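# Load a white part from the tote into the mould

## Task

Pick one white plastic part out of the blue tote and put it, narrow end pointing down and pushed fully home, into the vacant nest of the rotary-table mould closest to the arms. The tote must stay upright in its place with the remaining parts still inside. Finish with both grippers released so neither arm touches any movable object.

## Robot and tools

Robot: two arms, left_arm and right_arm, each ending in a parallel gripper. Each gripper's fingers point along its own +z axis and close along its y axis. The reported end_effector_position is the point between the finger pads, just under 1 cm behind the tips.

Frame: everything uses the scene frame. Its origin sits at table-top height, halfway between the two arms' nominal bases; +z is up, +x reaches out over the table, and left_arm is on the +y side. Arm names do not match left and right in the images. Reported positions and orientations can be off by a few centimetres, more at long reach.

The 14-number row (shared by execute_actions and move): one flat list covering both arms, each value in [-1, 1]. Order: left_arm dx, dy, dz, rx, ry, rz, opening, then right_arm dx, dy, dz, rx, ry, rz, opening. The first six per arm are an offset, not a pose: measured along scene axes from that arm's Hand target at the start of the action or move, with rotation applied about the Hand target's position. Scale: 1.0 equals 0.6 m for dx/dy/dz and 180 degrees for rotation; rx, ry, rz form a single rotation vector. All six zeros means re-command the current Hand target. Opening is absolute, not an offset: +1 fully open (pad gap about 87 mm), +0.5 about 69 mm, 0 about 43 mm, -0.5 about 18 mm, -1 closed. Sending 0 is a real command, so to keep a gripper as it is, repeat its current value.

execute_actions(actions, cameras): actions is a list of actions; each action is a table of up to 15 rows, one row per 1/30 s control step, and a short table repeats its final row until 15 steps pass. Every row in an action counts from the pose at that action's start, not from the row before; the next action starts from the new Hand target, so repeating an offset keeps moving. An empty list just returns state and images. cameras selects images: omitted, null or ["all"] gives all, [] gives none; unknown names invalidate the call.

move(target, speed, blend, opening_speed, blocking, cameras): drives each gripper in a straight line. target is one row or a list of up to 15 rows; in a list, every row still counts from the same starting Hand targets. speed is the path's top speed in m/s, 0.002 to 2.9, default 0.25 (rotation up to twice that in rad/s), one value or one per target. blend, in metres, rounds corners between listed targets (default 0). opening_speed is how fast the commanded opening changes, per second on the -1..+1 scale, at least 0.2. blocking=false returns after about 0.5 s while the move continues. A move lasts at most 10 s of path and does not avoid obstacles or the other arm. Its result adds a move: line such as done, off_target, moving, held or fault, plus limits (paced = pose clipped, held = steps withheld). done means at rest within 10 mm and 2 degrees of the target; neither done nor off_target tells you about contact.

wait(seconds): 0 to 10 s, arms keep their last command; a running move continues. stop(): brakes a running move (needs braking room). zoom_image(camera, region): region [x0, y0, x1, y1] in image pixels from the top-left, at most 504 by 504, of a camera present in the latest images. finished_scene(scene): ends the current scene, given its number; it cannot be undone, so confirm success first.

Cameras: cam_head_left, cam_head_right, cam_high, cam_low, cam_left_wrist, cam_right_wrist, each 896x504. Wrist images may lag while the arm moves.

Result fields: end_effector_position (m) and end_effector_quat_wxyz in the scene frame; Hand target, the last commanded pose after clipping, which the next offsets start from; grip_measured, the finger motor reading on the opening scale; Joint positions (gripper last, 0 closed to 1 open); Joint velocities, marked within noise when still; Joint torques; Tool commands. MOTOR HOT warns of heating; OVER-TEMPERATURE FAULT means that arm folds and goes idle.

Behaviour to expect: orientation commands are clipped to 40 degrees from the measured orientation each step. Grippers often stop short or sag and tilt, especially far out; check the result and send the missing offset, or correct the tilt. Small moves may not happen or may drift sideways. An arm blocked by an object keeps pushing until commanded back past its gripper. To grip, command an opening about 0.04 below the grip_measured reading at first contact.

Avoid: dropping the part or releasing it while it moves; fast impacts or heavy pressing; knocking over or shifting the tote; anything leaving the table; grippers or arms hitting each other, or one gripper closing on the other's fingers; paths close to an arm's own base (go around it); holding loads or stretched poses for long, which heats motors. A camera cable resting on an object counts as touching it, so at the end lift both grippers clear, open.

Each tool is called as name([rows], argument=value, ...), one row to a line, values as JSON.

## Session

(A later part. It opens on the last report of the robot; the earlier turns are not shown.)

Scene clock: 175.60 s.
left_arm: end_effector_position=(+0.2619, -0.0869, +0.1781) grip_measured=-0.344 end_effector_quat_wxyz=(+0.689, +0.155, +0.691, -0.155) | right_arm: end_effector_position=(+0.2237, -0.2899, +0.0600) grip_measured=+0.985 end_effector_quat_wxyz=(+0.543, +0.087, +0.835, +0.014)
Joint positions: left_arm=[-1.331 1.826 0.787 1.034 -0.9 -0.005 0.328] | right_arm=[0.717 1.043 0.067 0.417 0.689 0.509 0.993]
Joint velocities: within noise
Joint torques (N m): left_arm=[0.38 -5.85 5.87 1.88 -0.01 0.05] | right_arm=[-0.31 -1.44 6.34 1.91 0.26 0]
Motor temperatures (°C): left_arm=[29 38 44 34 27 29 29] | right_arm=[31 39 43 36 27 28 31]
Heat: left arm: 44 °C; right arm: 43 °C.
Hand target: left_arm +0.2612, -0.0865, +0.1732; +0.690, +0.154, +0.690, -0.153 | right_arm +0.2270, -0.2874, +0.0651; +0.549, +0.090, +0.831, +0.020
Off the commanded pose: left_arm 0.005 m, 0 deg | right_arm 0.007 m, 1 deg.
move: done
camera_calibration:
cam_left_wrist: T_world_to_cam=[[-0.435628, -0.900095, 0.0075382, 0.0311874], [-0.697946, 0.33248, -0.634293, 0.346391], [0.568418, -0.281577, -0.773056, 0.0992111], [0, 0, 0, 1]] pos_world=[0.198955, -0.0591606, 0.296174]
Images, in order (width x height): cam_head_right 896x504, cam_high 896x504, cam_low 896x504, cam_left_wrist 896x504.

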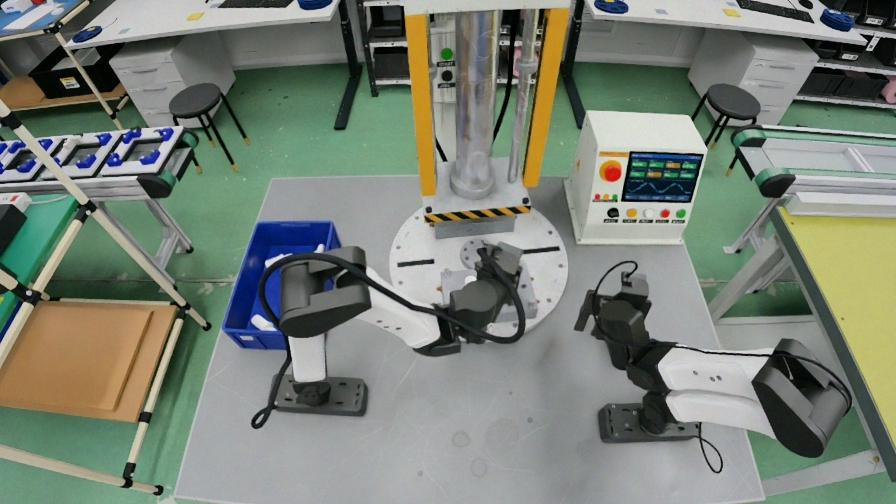

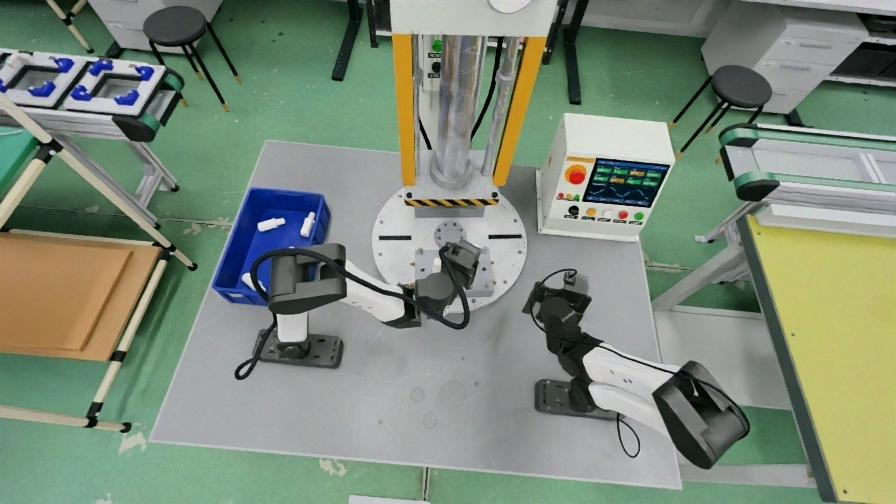

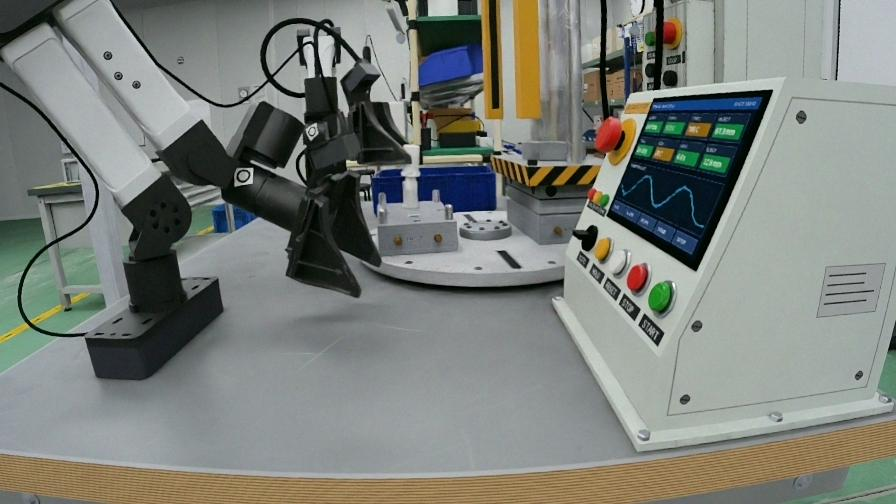

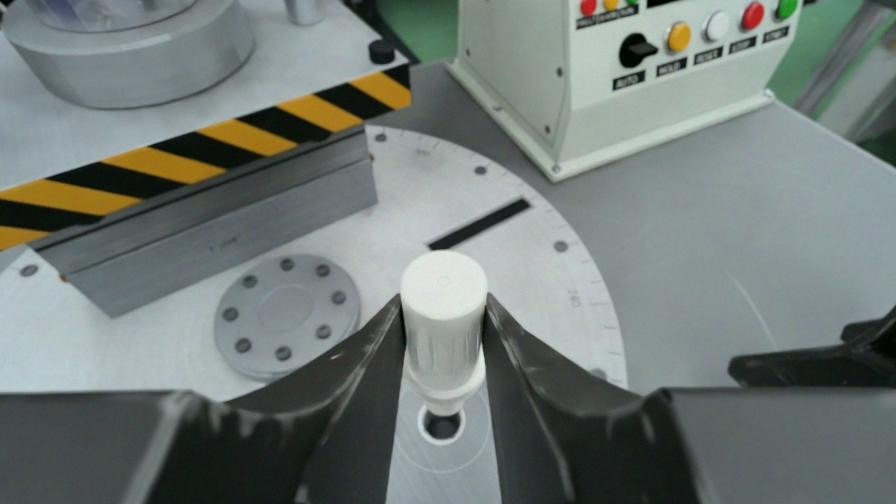

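move(target=[0.0025,-0.0005,-0.05,-0.0070,-0.0151,0,-0.75,0,0,0,0,0,0,1], speed=0.1, cameras=["cam_left_wrist","cam_low"])

zoom_image(camera="cam_left_wrist", region=[380, 300, 520, 504])

zoom_image(camera="cam_low", region=[370, 130, 480, 250])

Scene clock: 206.60 s.
left_arm: end_effector_position=(+0.2636, -0.0865, +0.1424) grip_measured=-0.344 end_effector_quat_wxyz=(+0.701, +0.163, +0.679, -0.147) | right_arm: end_effector_position=(+0.2237, -0.2899, +0.0600) grip_measured=+0.985 end_effector_quat_wxyz=(+0.543, +0.087, +0.835, +0.014)
Joint positions: left_arm=[-1.331 1.983 0.747 1.277 -0.901 0.061 0.328] | right_arm=[0.717 1.043 0.067 0.417 0.689 0.509 0.993]
Joint velocities: within noise
Joint torques (N m): left_arm=[0.38 -6.05 4.93 2.26 0.04 0.05] | right_arm=[-0.38 -1.39 6.31 1.93 0.28 -0.02]
Motor temperatures (°C): left_arm=[29 39 43 35 27 29 29] | right_arm=[31 39 43 37 27 28 31]
Heat: left arm: 43 °C; right arm: 43 °C.
Hand target: left_arm +0.2627, -0.0868, +0.1431; +0.708, +0.150, +0.672, -0.157 | right_arm +0.2270, -0.2874, +0.0651; +0.549, +0.090, +0.831, +0.020
Off the commanded pose: left_arm 0.001 m, 2 deg | right_arm 0.007 m, 1 deg.
move: done
camera_calibration:
cam_left_wrist: T_world_to_cam=[[-0.434281, -0.900511, -0.0219057, 0.0363353], [-0.673271, 0.340656, -0.656246, 0.322148], [0.598419, -0.270247, -0.754229, 0.0611168], [0, 0, 0, 1]] pos_world=[0.1961, -0.0605048, 0.258301]
Images, in order (width x height): cam_low 896x504, cam_left_wrist 896x504.

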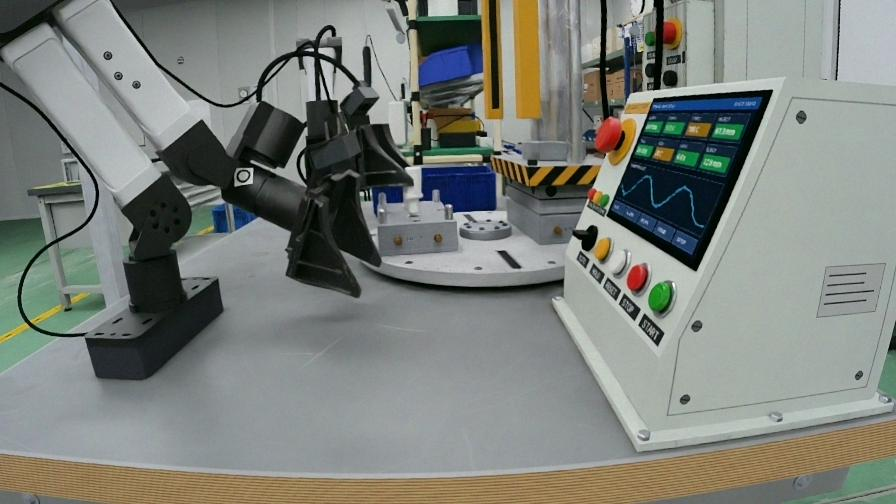

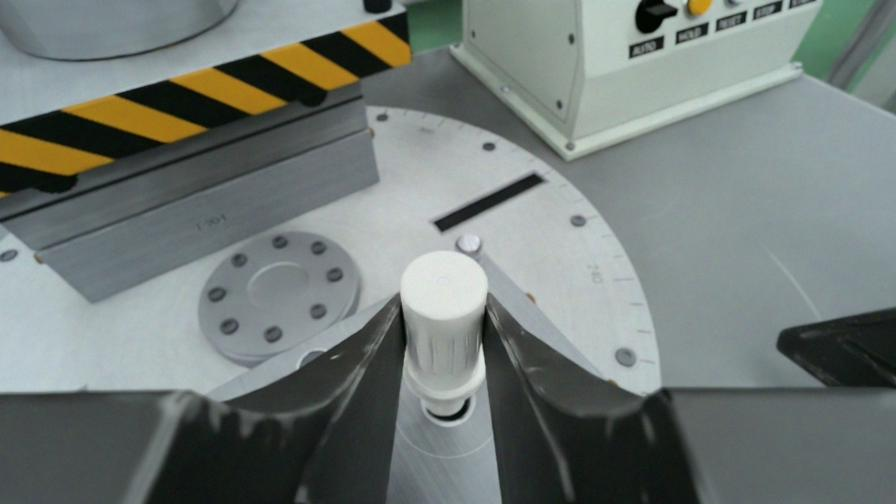

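Scaled by 2.471 from the camera's 896x504 image, which has a finer 1280x720 frame.

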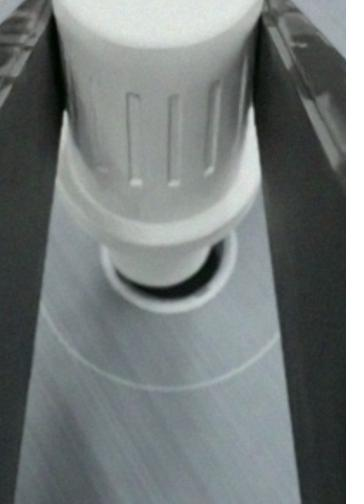

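Scaled by 4.200 from the camera's 896x504 image, which has a finer 1280x720 frame.

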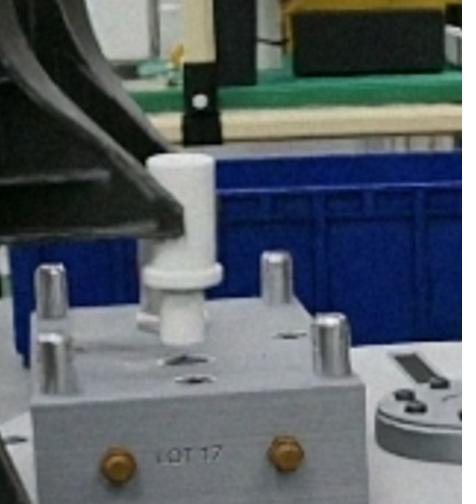

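move(target=[0.001,-0.001,-0.001,-0.0074,-0.0027,0,-0.75,0,0,0,0,0,0,1], speed=0.1, cameras=["cam_left_wrist","cam_low"])

zoom_image(camera="cam_left_wrist", region=[380, 300, 520, 504])

zoom_image(camera="cam_low", region=[370, 130, 480, 250])

Scene clock: 222.60 s.
left_arm: end_effector_position=(+0.2639, -0.0875, +0.1400) grip_measured=-0.344 end_effector_quat_wxyz=(+0.704, +0.159, +0.676, -0.151) | right_arm: end_effector_position=(+0.2237, -0.2899, +0.0600) grip_measured=+0.985 end_effector_quat_wxyz=(+0.543, +0.087, +0.835, +0.014)
Joint positions: left_arm=[-1.331 2.005 0.747 1.316 -0.901 0.065 0.328] | right_arm=[0.717 1.043 0.067 0.417 0.689 0.509 0.993]
Joint velocities: within noise
Joint torques (N m): left_arm=[0.47 -6.17 4.66 2.35 0.05 0.06] | right_arm=[-0.29 -1.42 6.35 1.92 0.29 0.01]
Motor temperatures (°C): left_arm=[29 39 42 36 27 29 30] | right_arm=[31 39 43 37 27 28 31]
Heat: left arm: 42 °C; right arm: 43 °C.
Hand target: left_arm +0.2633, -0.0875, +0.1427; +0.713, +0.142, +0.667, -0.165 | right_arm +0.2270, -0.2874, +0.0651; +0.549, +0.090, +0.831, +0.020
Off the commanded pose: left_arm 0.003 m, 3 deg | right_arm 0.007 m, 1 deg.
move: off_target (left_arm)
camera_calibration:
cam_left_wrist: T_world_to_cam=[[-0.434057, -0.900793, -0.0129199, 0.0342014], [-0.669777, 0.332265, -0.664077, 0.320546], [0.602489, -0.279594, -0.747552, 0.0559694], [0, 0, 0, 1]] pos_world=[0.195819, -0.0600492, 0.255149]
Images, in order (width x height): cam_low 896x504, cam_left_wrist 896x504.

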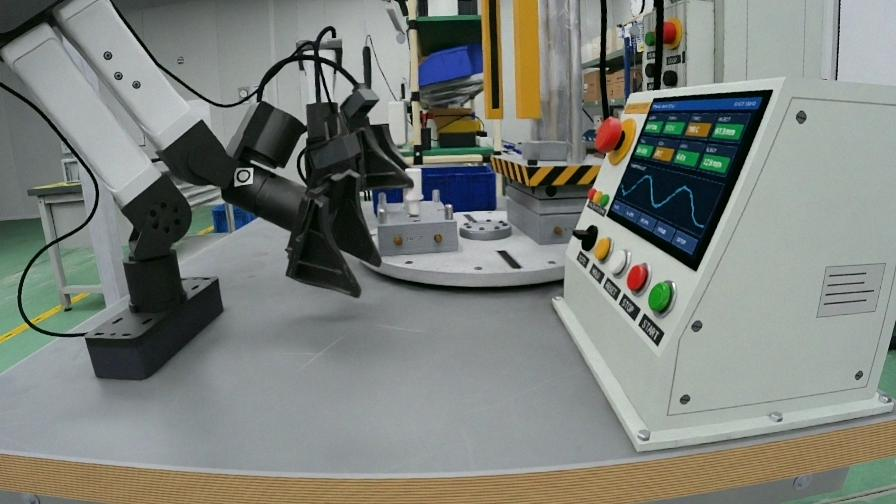

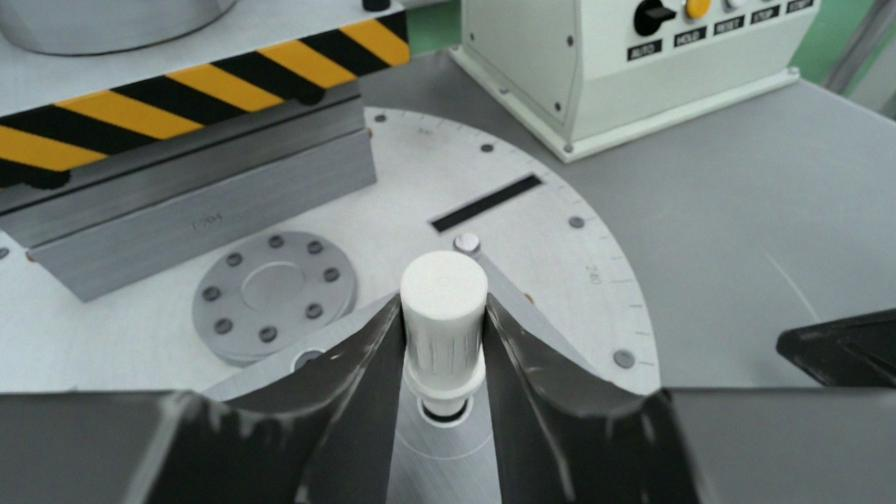

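Scaled by 2.471 from the camera's 896x504 image, which has a finer 1280x720 frame.

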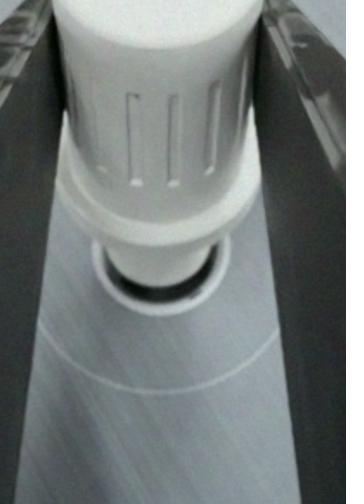

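Scaled by 4.200 from the camera's 896x504 image, which has a finer 1280x720 frame.

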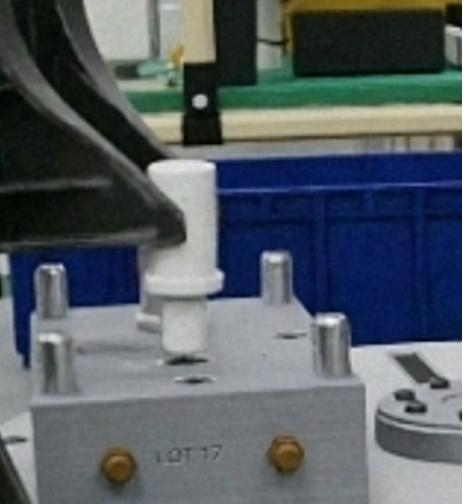

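move(target=[0,0,-0.02,0,0,0,-0.75,0,0,0,0,0,0,1], speed=0.06, cameras=["cam_left_wrist","cam_low"])

zoom_image(camera="cam_left_wrist", region=[380, 300, 520, 504])

zoom_image(camera="cam_low", region=[370, 130, 480, 250])

Scene clock: 233.93 s.
left_arm: end_effector_position=(+0.2641, -0.0882, +0.1274) grip_measured=-0.344 end_effector_quat_wxyz=(+0.703, +0.161, +0.677, -0.149) | right_arm: end_effector_position=(+0.2237, -0.2899, +0.0600) grip_measured=+0.985 end_effector_quat_wxyz=(+0.543, +0.087, +0.835, +0.014)
Joint positions: left_arm=[-1.331 2.052 0.747 1.357 -0.901 0.065 0.328] | right_arm=[0.717 1.043 0.067 0.417 0.689 0.509 0.993]
Joint velocities: within noise
Joint torques (N m): left_arm=[0.49 -6.31 4.14 2.42 0.06 0.01] | right_arm=[-0.39 -1.42 6.23 1.91 0.3 0.02]
Motor temperatures (°C): left_arm=[29 39 42 39 27 29 30] | right_arm=[31 39 43 37 27 28 31]
Heat: left arm: 42 °C; right arm: 43 °C.
Hand target: left_arm +0.2633, -0.0874, +0.1305; +0.713, +0.142, +0.667, -0.164 | right_arm +0.2270, -0.2874, +0.0651; +0.549, +0.090, +0.831, +0.020
Off the commanded pose: left_arm 0.003 m, 3 deg | right_arm 0.007 m, 1 deg.
move: off_target (left_arm)
camera_calibration:
cam_left_wrist: T_world_to_cam=[[-0.434133, -0.900674, -0.0177225, 0.0341166], [-0.670547, 0.336222, -0.661303, 0.312743], [0.601577, -0.27521, -0.74991, 0.0472183], [0, 0, 0, 1]] pos_world=[0.196115, -0.0614284, 0.242832]
Images, in order (width x height): cam_low 896x504, cam_left_wrist 896x504.

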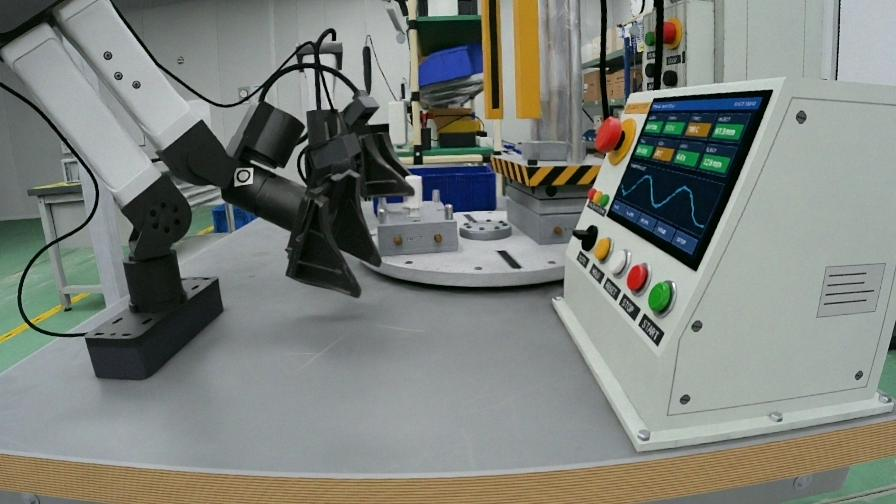

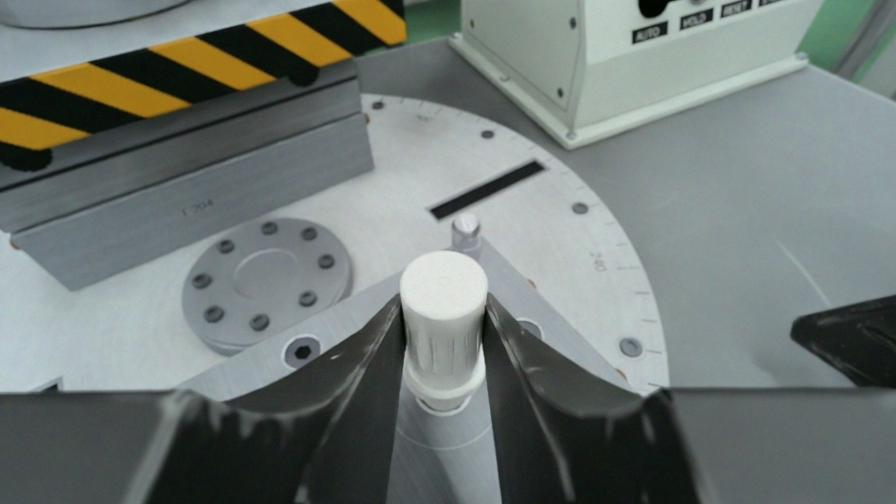

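Scaled by 2.471 from the camera's 896x504 image, which has a finer 1280x720 frame.

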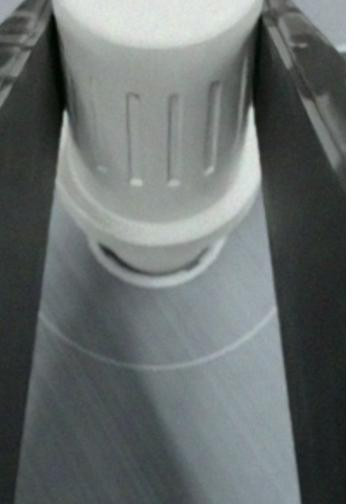

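Scaled by 4.200 from the camera's 896x504 image, which has a finer 1280x720 frame.

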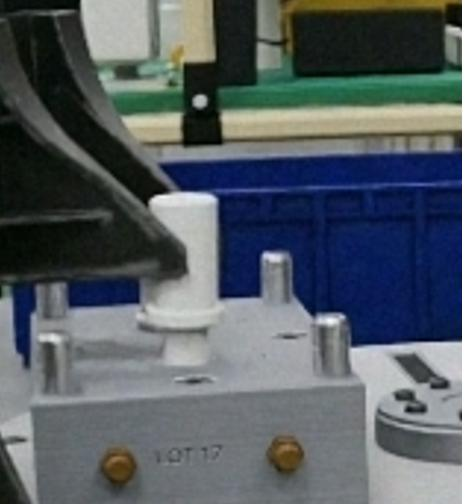

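move(target=[0.001,0.001,-0.0183,0,0,0,-0.75,0,0,0,0,0,0,1], speed=0.05, cameras=["cam_left_wrist","cam_low"])

zoom_image(camera="cam_left_wrist", region=[380, 300, 520, 504])

zoom_image(camera="cam_low", region=[370, 130, 480, 250])

Scene clock: 240.53 s.
left_arm: end_effector_position=(+0.2645, -0.0874, +0.1184) grip_measured=-0.344 end_effector_quat_wxyz=(+0.704, +0.158, +0.676, -0.148) | right_arm: end_effector_position=(+0.2237, -0.2899, +0.0600) grip_measured=+0.985 end_effector_quat_wxyz=(+0.543, +0.087, +0.835, +0.014)
Joint positions: left_arm=[-1.331 2.092 0.745 1.404 -0.905 0.067 0.328] | right_arm=[0.717 1.043 0.067 0.417 0.689 0.509 0.993]
Joint velocities: within noise
Joint torques (N m): left_arm=[0.62 -6.04 3.86 2.43 0.11 -0.02] | right_arm=[-0.4 -1.36 6.42 1.92 0.25 0.02]
Motor temperatures (°C): left_arm=[29 39 41 40 27 29 30] | right_arm=[31 39 43 37 27 28 31]
Heat: left arm: 41 °C; right arm: 43 °C.
Hand target: left_arm +0.2639, -0.0868, +0.1195; +0.713, +0.142, +0.667, -0.164 | right_arm +0.2270, -0.2874, +0.0651; +0.549, +0.090, +0.831, +0.020
Off the commanded pose: left_arm 0.001 m, 3 deg | right_arm 0.007 m, 1 deg.
move: off_target (left_arm)
camera_calibration:
cam_left_wrist: T_world_to_cam=[[-0.429882, -0.902744, -0.0159649, 0.03341], [-0.670876, 0.331201, -0.663499, 0.306648], [0.604258, -0.274516, -0.748006, 0.0396411], [0, 0, 0, 1]] pos_world=[0.196131, -0.0605192, 0.233646]
Images, in order (width x height): cam_low 896x504, cam_left_wrist 896x504.

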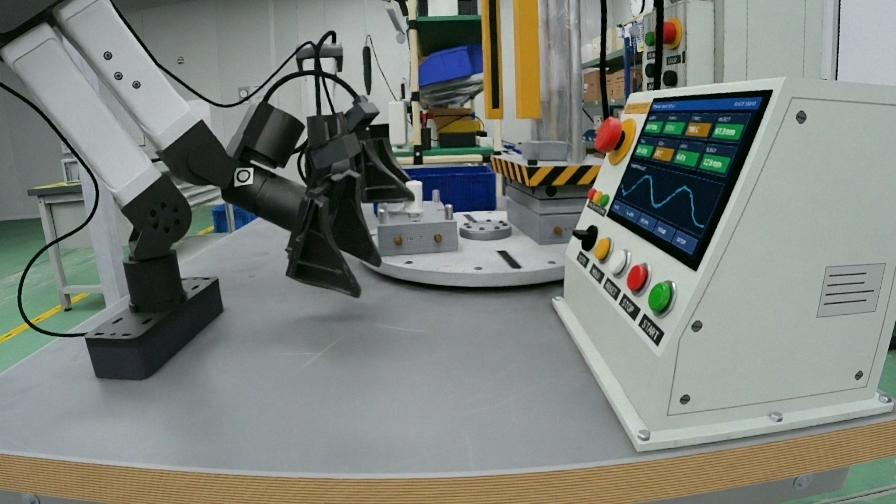

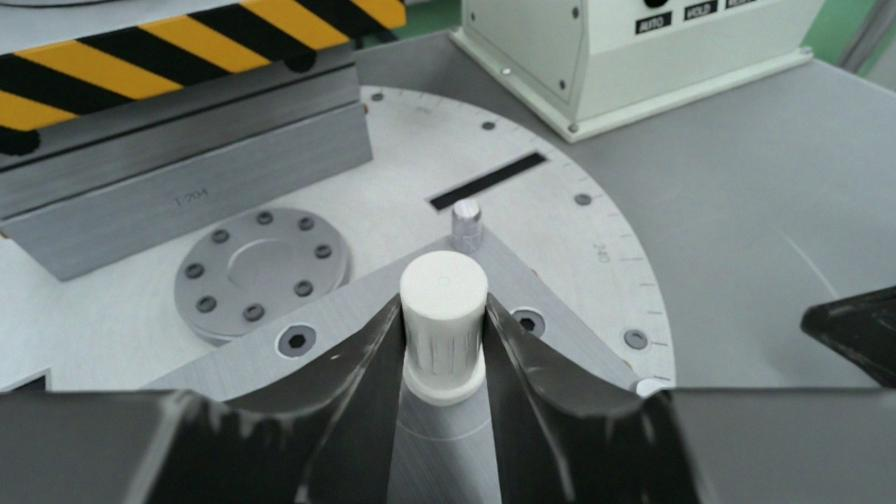

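Scaled by 2.471 from the camera's 896x504 image, which has a finer 1280x720 frame.

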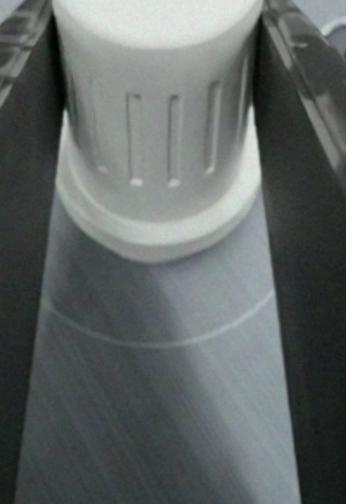

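Scaled by 4.200 from the camera's 896x504 image, which has a finer 1280x720 frame.

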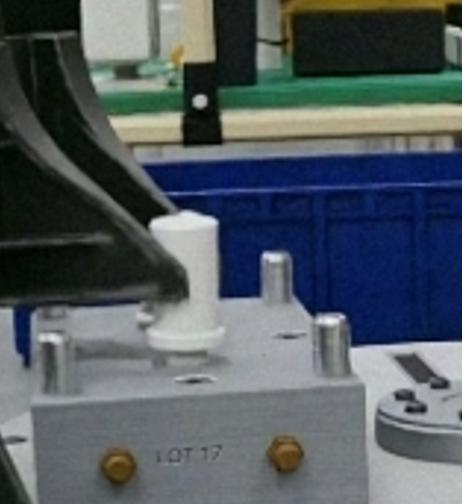

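move(target=[0,0,-0.01,0,0,0,-0.75,0,0,0,0,0,0,1], speed=0.05, cameras=["cam_left_wrist","cam_low"])

zoom_image(camera="cam_low", region=[370, 130, 480, 250])

zoom_image(camera="cam_left_wrist", region=[380, 300, 520, 504])

Scene clock: 246.80 s.
left_arm: end_effector_position=(+0.2645, -0.0875, +0.1164) grip_measured=-0.344 end_effector_quat_wxyz=(+0.705, +0.157, +0.676, -0.150) | right_arm: end_effector_position=(+0.2237, -0.2899, +0.0600) grip_measured=+0.985 end_effector_quat_wxyz=(+0.543, +0.087, +0.835, +0.014)
Joint positions: left_arm=[-1.331 2.103 0.745 1.419 -0.905 0.067 0.328] | right_arm=[0.717 1.043 0.067 0.417 0.689 0.509 0.993]
Joint velocities: within noise
Joint torques (N m): left_arm=[0.65 -5.15 3.86 2.49 0.12 -0.02] | right_arm=[-0.29 -1.46 6.35 1.93 0.28 0]
Motor temperatures (°C): left_arm=[29 39 41 41 27 29 30] | right_arm=[31 38 43 37 27 28 31]
Heat: left arm: 41 °C; right arm: 43 °C.
Hand target: left_arm +0.2639, -0.0868, +0.1136; +0.713, +0.142, +0.667, -0.165 | right_arm +0.2270, -0.2874, +0.0651; +0.549, +0.090, +0.831, +0.020
Off the commanded pose: left_arm 0.003 m, 3 deg | right_arm 0.007 m, 1 deg.
move: off_target (left_arm)
camera_calibration:
cam_left_wrist: T_world_to_cam=[[-0.429883, -0.902795, -0.0127082, 0.0328346], [-0.670211, 0.328501, -0.665511, 0.30521], [0.604995, -0.277574, -0.74628, 0.0374135], [0, 0, 0, 1]] pos_world=[0.196035, -0.0602338, 0.231458]
Images, in order (width x height): cam_low 896x504, cam_left_wrist 896x504.

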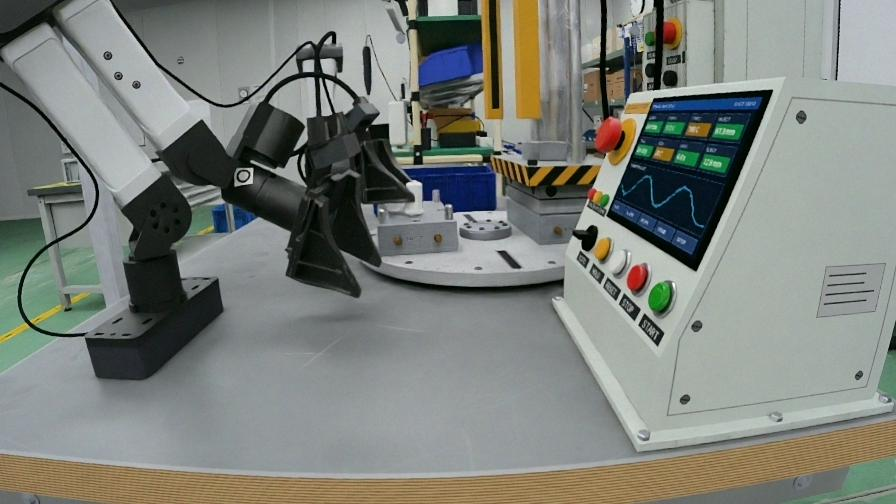

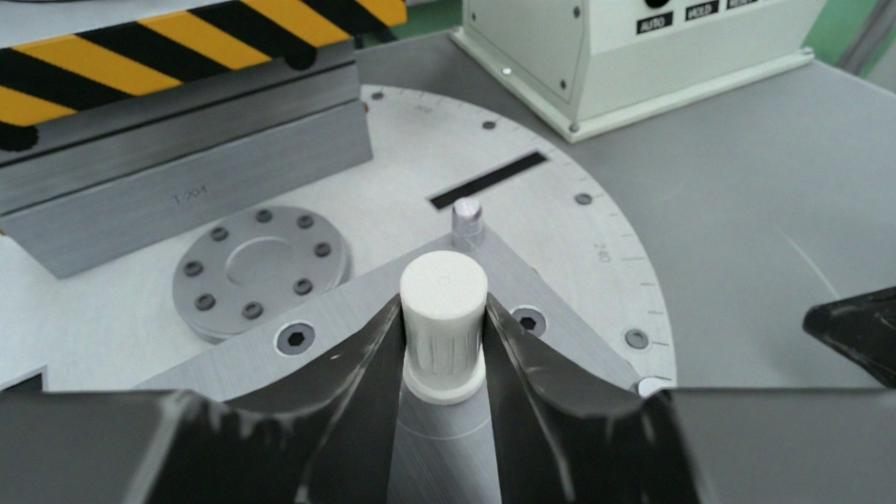

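Scaled by 4.200 from the camera's 896x504 image, which has a finer 1280x720 frame.

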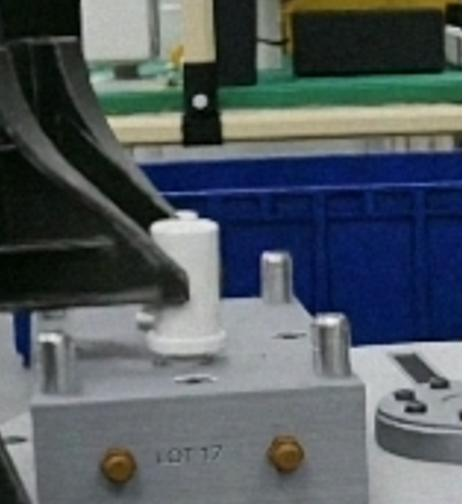

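Scaled by 2.471 from the camera's 896x504 image, which has a finer 1280x720 frame.

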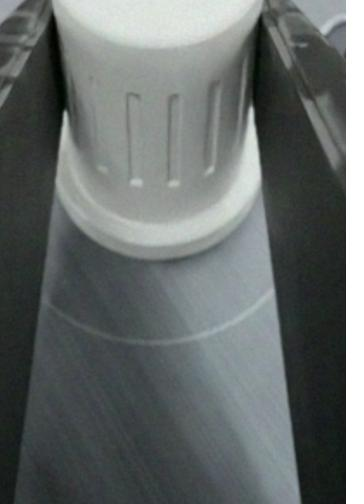

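move(target=[0,0,-0.01,0,0,0,-0.75,0,0,0,0,0,0,1], speed=0.04, cameras=["cam_left_wrist","cam_low"])

zoom_image(camera="cam_low", region=[370, 130, 480, 250])

Scene clock: 253.07 s.
left_arm: end_effector_position=(+0.2641, -0.0873, +0.1135) grip_measured=-0.344 end_effector_quat_wxyz=(+0.704, +0.159, +0.677, -0.147) | right_arm: end_effector_position=(+0.2237, -0.2899, +0.0600) grip_measured=+0.985 end_effector_quat_wxyz=(+0.543, +0.087, +0.835, +0.014)
Joint positions: left_arm=[-1.332 2.11 0.745 1.42 -0.907 0.067 0.328] | right_arm=[0.717 1.043 0.067 0.417 0.689 0.509 0.993]
Joint velocities: within noise
Joint torques (N m): left_arm=[0.75 -4.11 3.86 2.63 0.14 -0.06] | right_arm=[-0.39 -1.44 6.38 1.9 0.28 0.01]
Motor temperatures (°C): left_arm=[29 39 41 41 27 29 30] | right_arm=[31 38 43 38 27 28 31]
Heat: left arm: 41 °C; right arm: 43 °C.
Hand target: left_arm +0.2639, -0.0869, +0.1075; +0.713, +0.142, +0.667, -0.164 | right_arm +0.2270, -0.2874, +0.0651; +0.549, +0.090, +0.831, +0.020
Off the commanded pose: left_arm 0.006 m, 3 deg | right_arm 0.007 m, 1 deg.
move: off_target (left_arm)
camera_calibration:
cam_left_wrist: T_world_to_cam=[[-0.429175, -0.903053, -0.0174389, 0.0332129], [-0.671489, 0.331919, -0.66252, 0.30326], [0.604079, -0.272627, -0.748841, 0.0365161], [0, 0, 0, 1]] pos_world=[0.195831, -0.0607092, 0.228839]
Images, in order (width x height): cam_low 896x504, cam_left_wrist 896x504.

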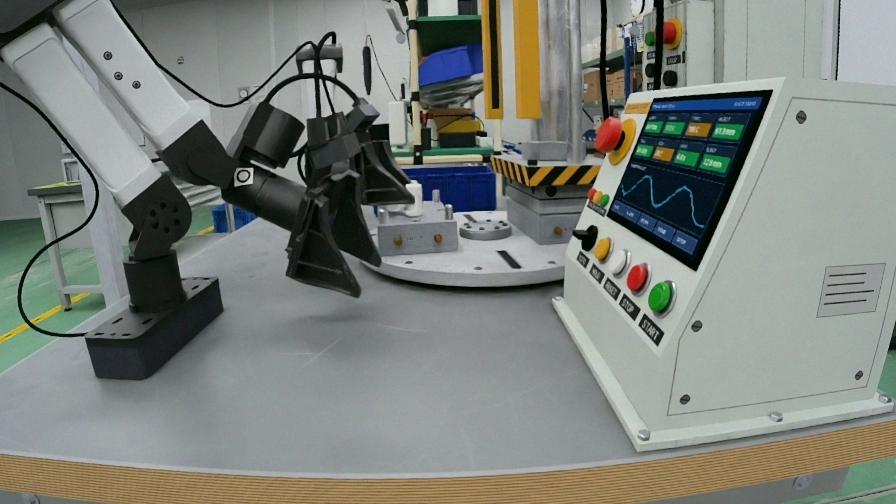

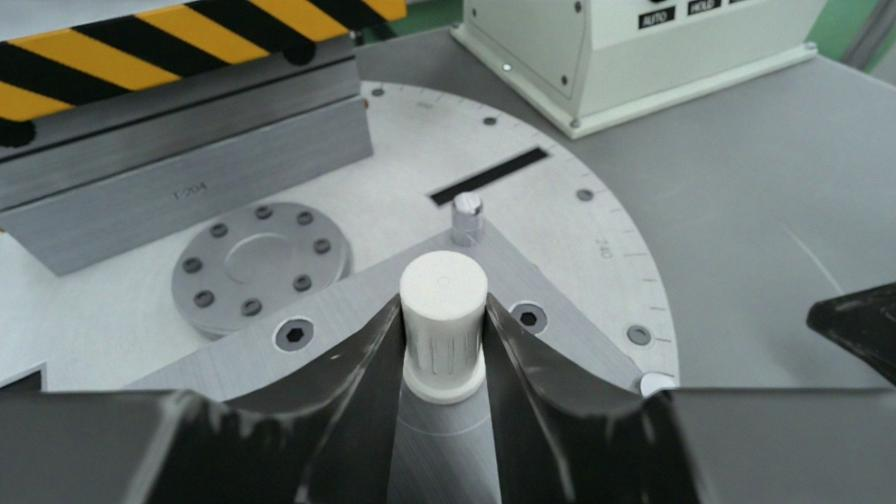

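Scaled by 4.200 from the camera's 896x504 image, which has a finer 1280x720 frame.

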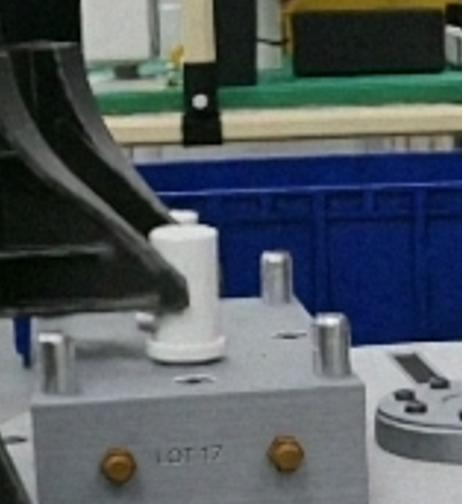

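move([
  [0,0,0.009,0,0,0,-0.75,0,0,0,0,0,0,1],
  [0,0,0.009,0,0,0,-0.1,0,0,0,0,0,0,1],
], speed=0.04, opening_speed=0.5, cameras=["cam_left_wrist","cam_low","cam_high"])

zoom_image(camera="cam_low", region=[370, 130, 480, 250])

Scene clock: 263.90 s.
left_arm: end_effector_position=(+0.2640, -0.0868, +0.1079) grip_measured=-0.100 end_effector_quat_wxyz=(+0.702, +0.163, +0.679, -0.143) | right_arm: end_effector_position=(+0.2237, -0.2899, +0.0600) grip_measured=+0.985 end_effector_quat_wxyz=(+0.543, +0.087, +0.835, +0.014)
Joint positions: left_arm=[-1.332 2.123 0.745 1.42 -0.907 0.067 0.45] | right_arm=[0.717 1.043 0.067 0.417 0.689 0.509 0.993]
Joint velocities: within noise
Joint torques (N m): left_arm=[0.75 -6.46 3.75 2.53 0.13 -0.01] | right_arm=[-0.31 -1.51 6.27 1.93 0.27 -0.01]
Motor temperatures (°C): left_arm=[29 38 40 42 27 29 30] | right_arm=[31 38 43 38 27 28 31]
Heat: left arm: 42 °C; right arm: 43 °C.
Hand target: left_arm +0.2639, -0.0869, +0.1130; +0.713, +0.142, +0.667, -0.164 | right_arm +0.2270, -0.2874, +0.0651; +0.549, +0.090, +0.831, +0.020
Off the commanded pose: left_arm 0.005 m, 4 deg | right_arm 0.007 m, 1 deg.
move: off_target (left_arm); target 2's new opening was sent with left_arm's hand 0.001 m and 3 deg from that target
camera_calibration:
cam_left_wrist: T_world_to_cam=[[-0.428936, -0.902919, -0.0274281, 0.0344946], [-0.673726, 0.339988, -0.656126, 0.299971], [0.601753, -0.262957, -0.754153, 0.0345225], [0, 0, 0, 1]] pos_world=[0.19612, -0.0617627, 0.2238]
Images, in order (width x height): cam_high 896x504, cam_low 896x504, cam_left_wrist 896x504.

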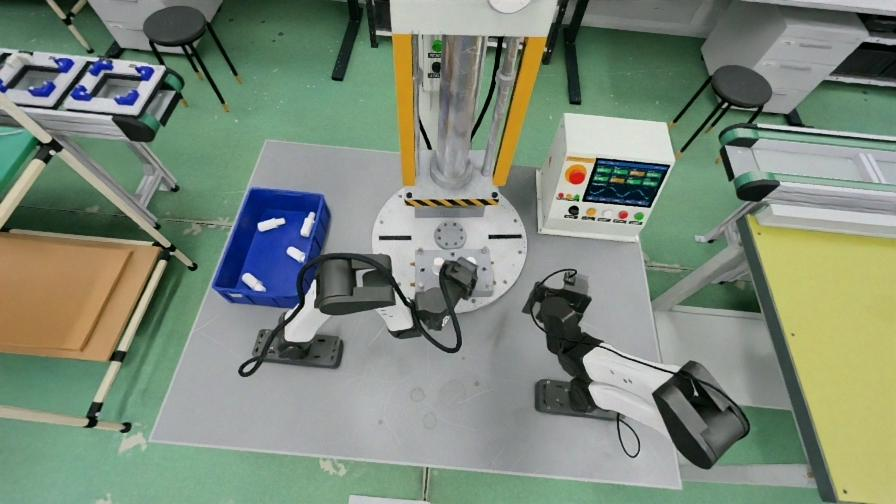

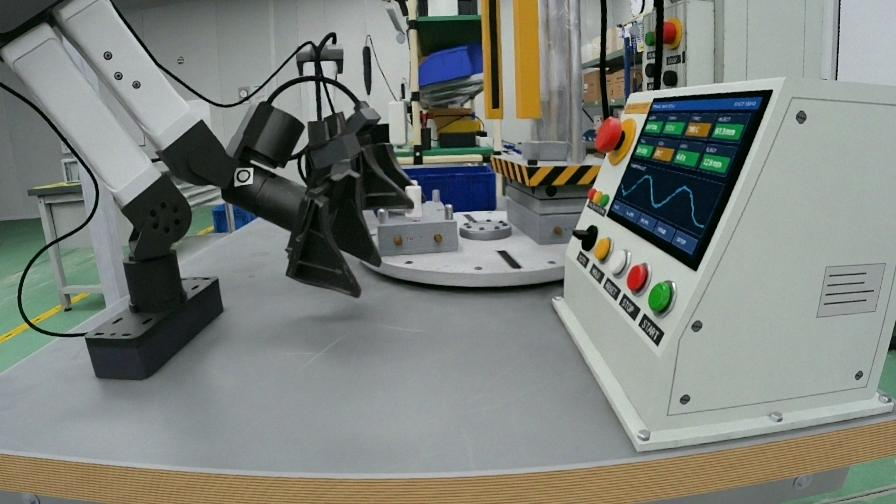

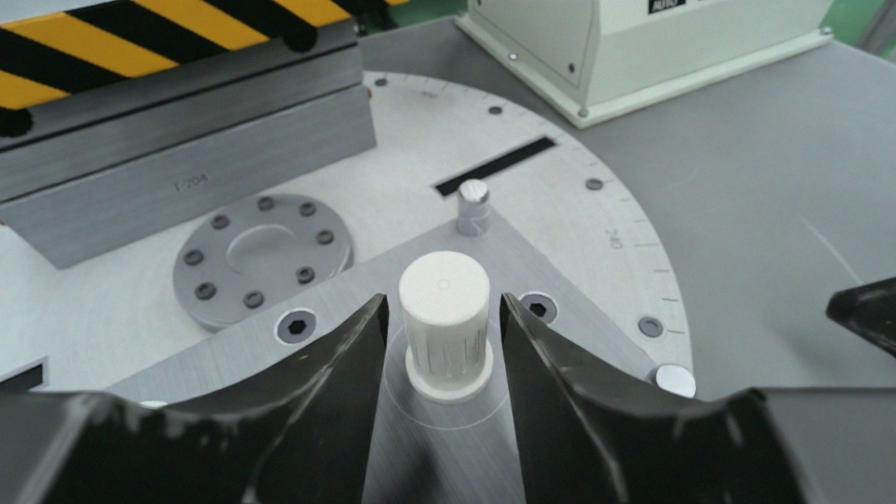

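Scaled by 4.200 from the camera's 896x504 image, which has a finer 1280x720 frame.

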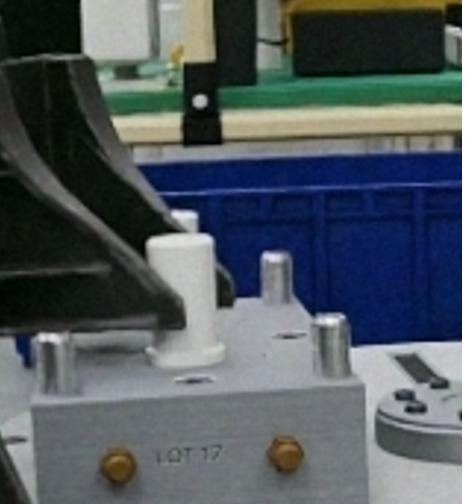

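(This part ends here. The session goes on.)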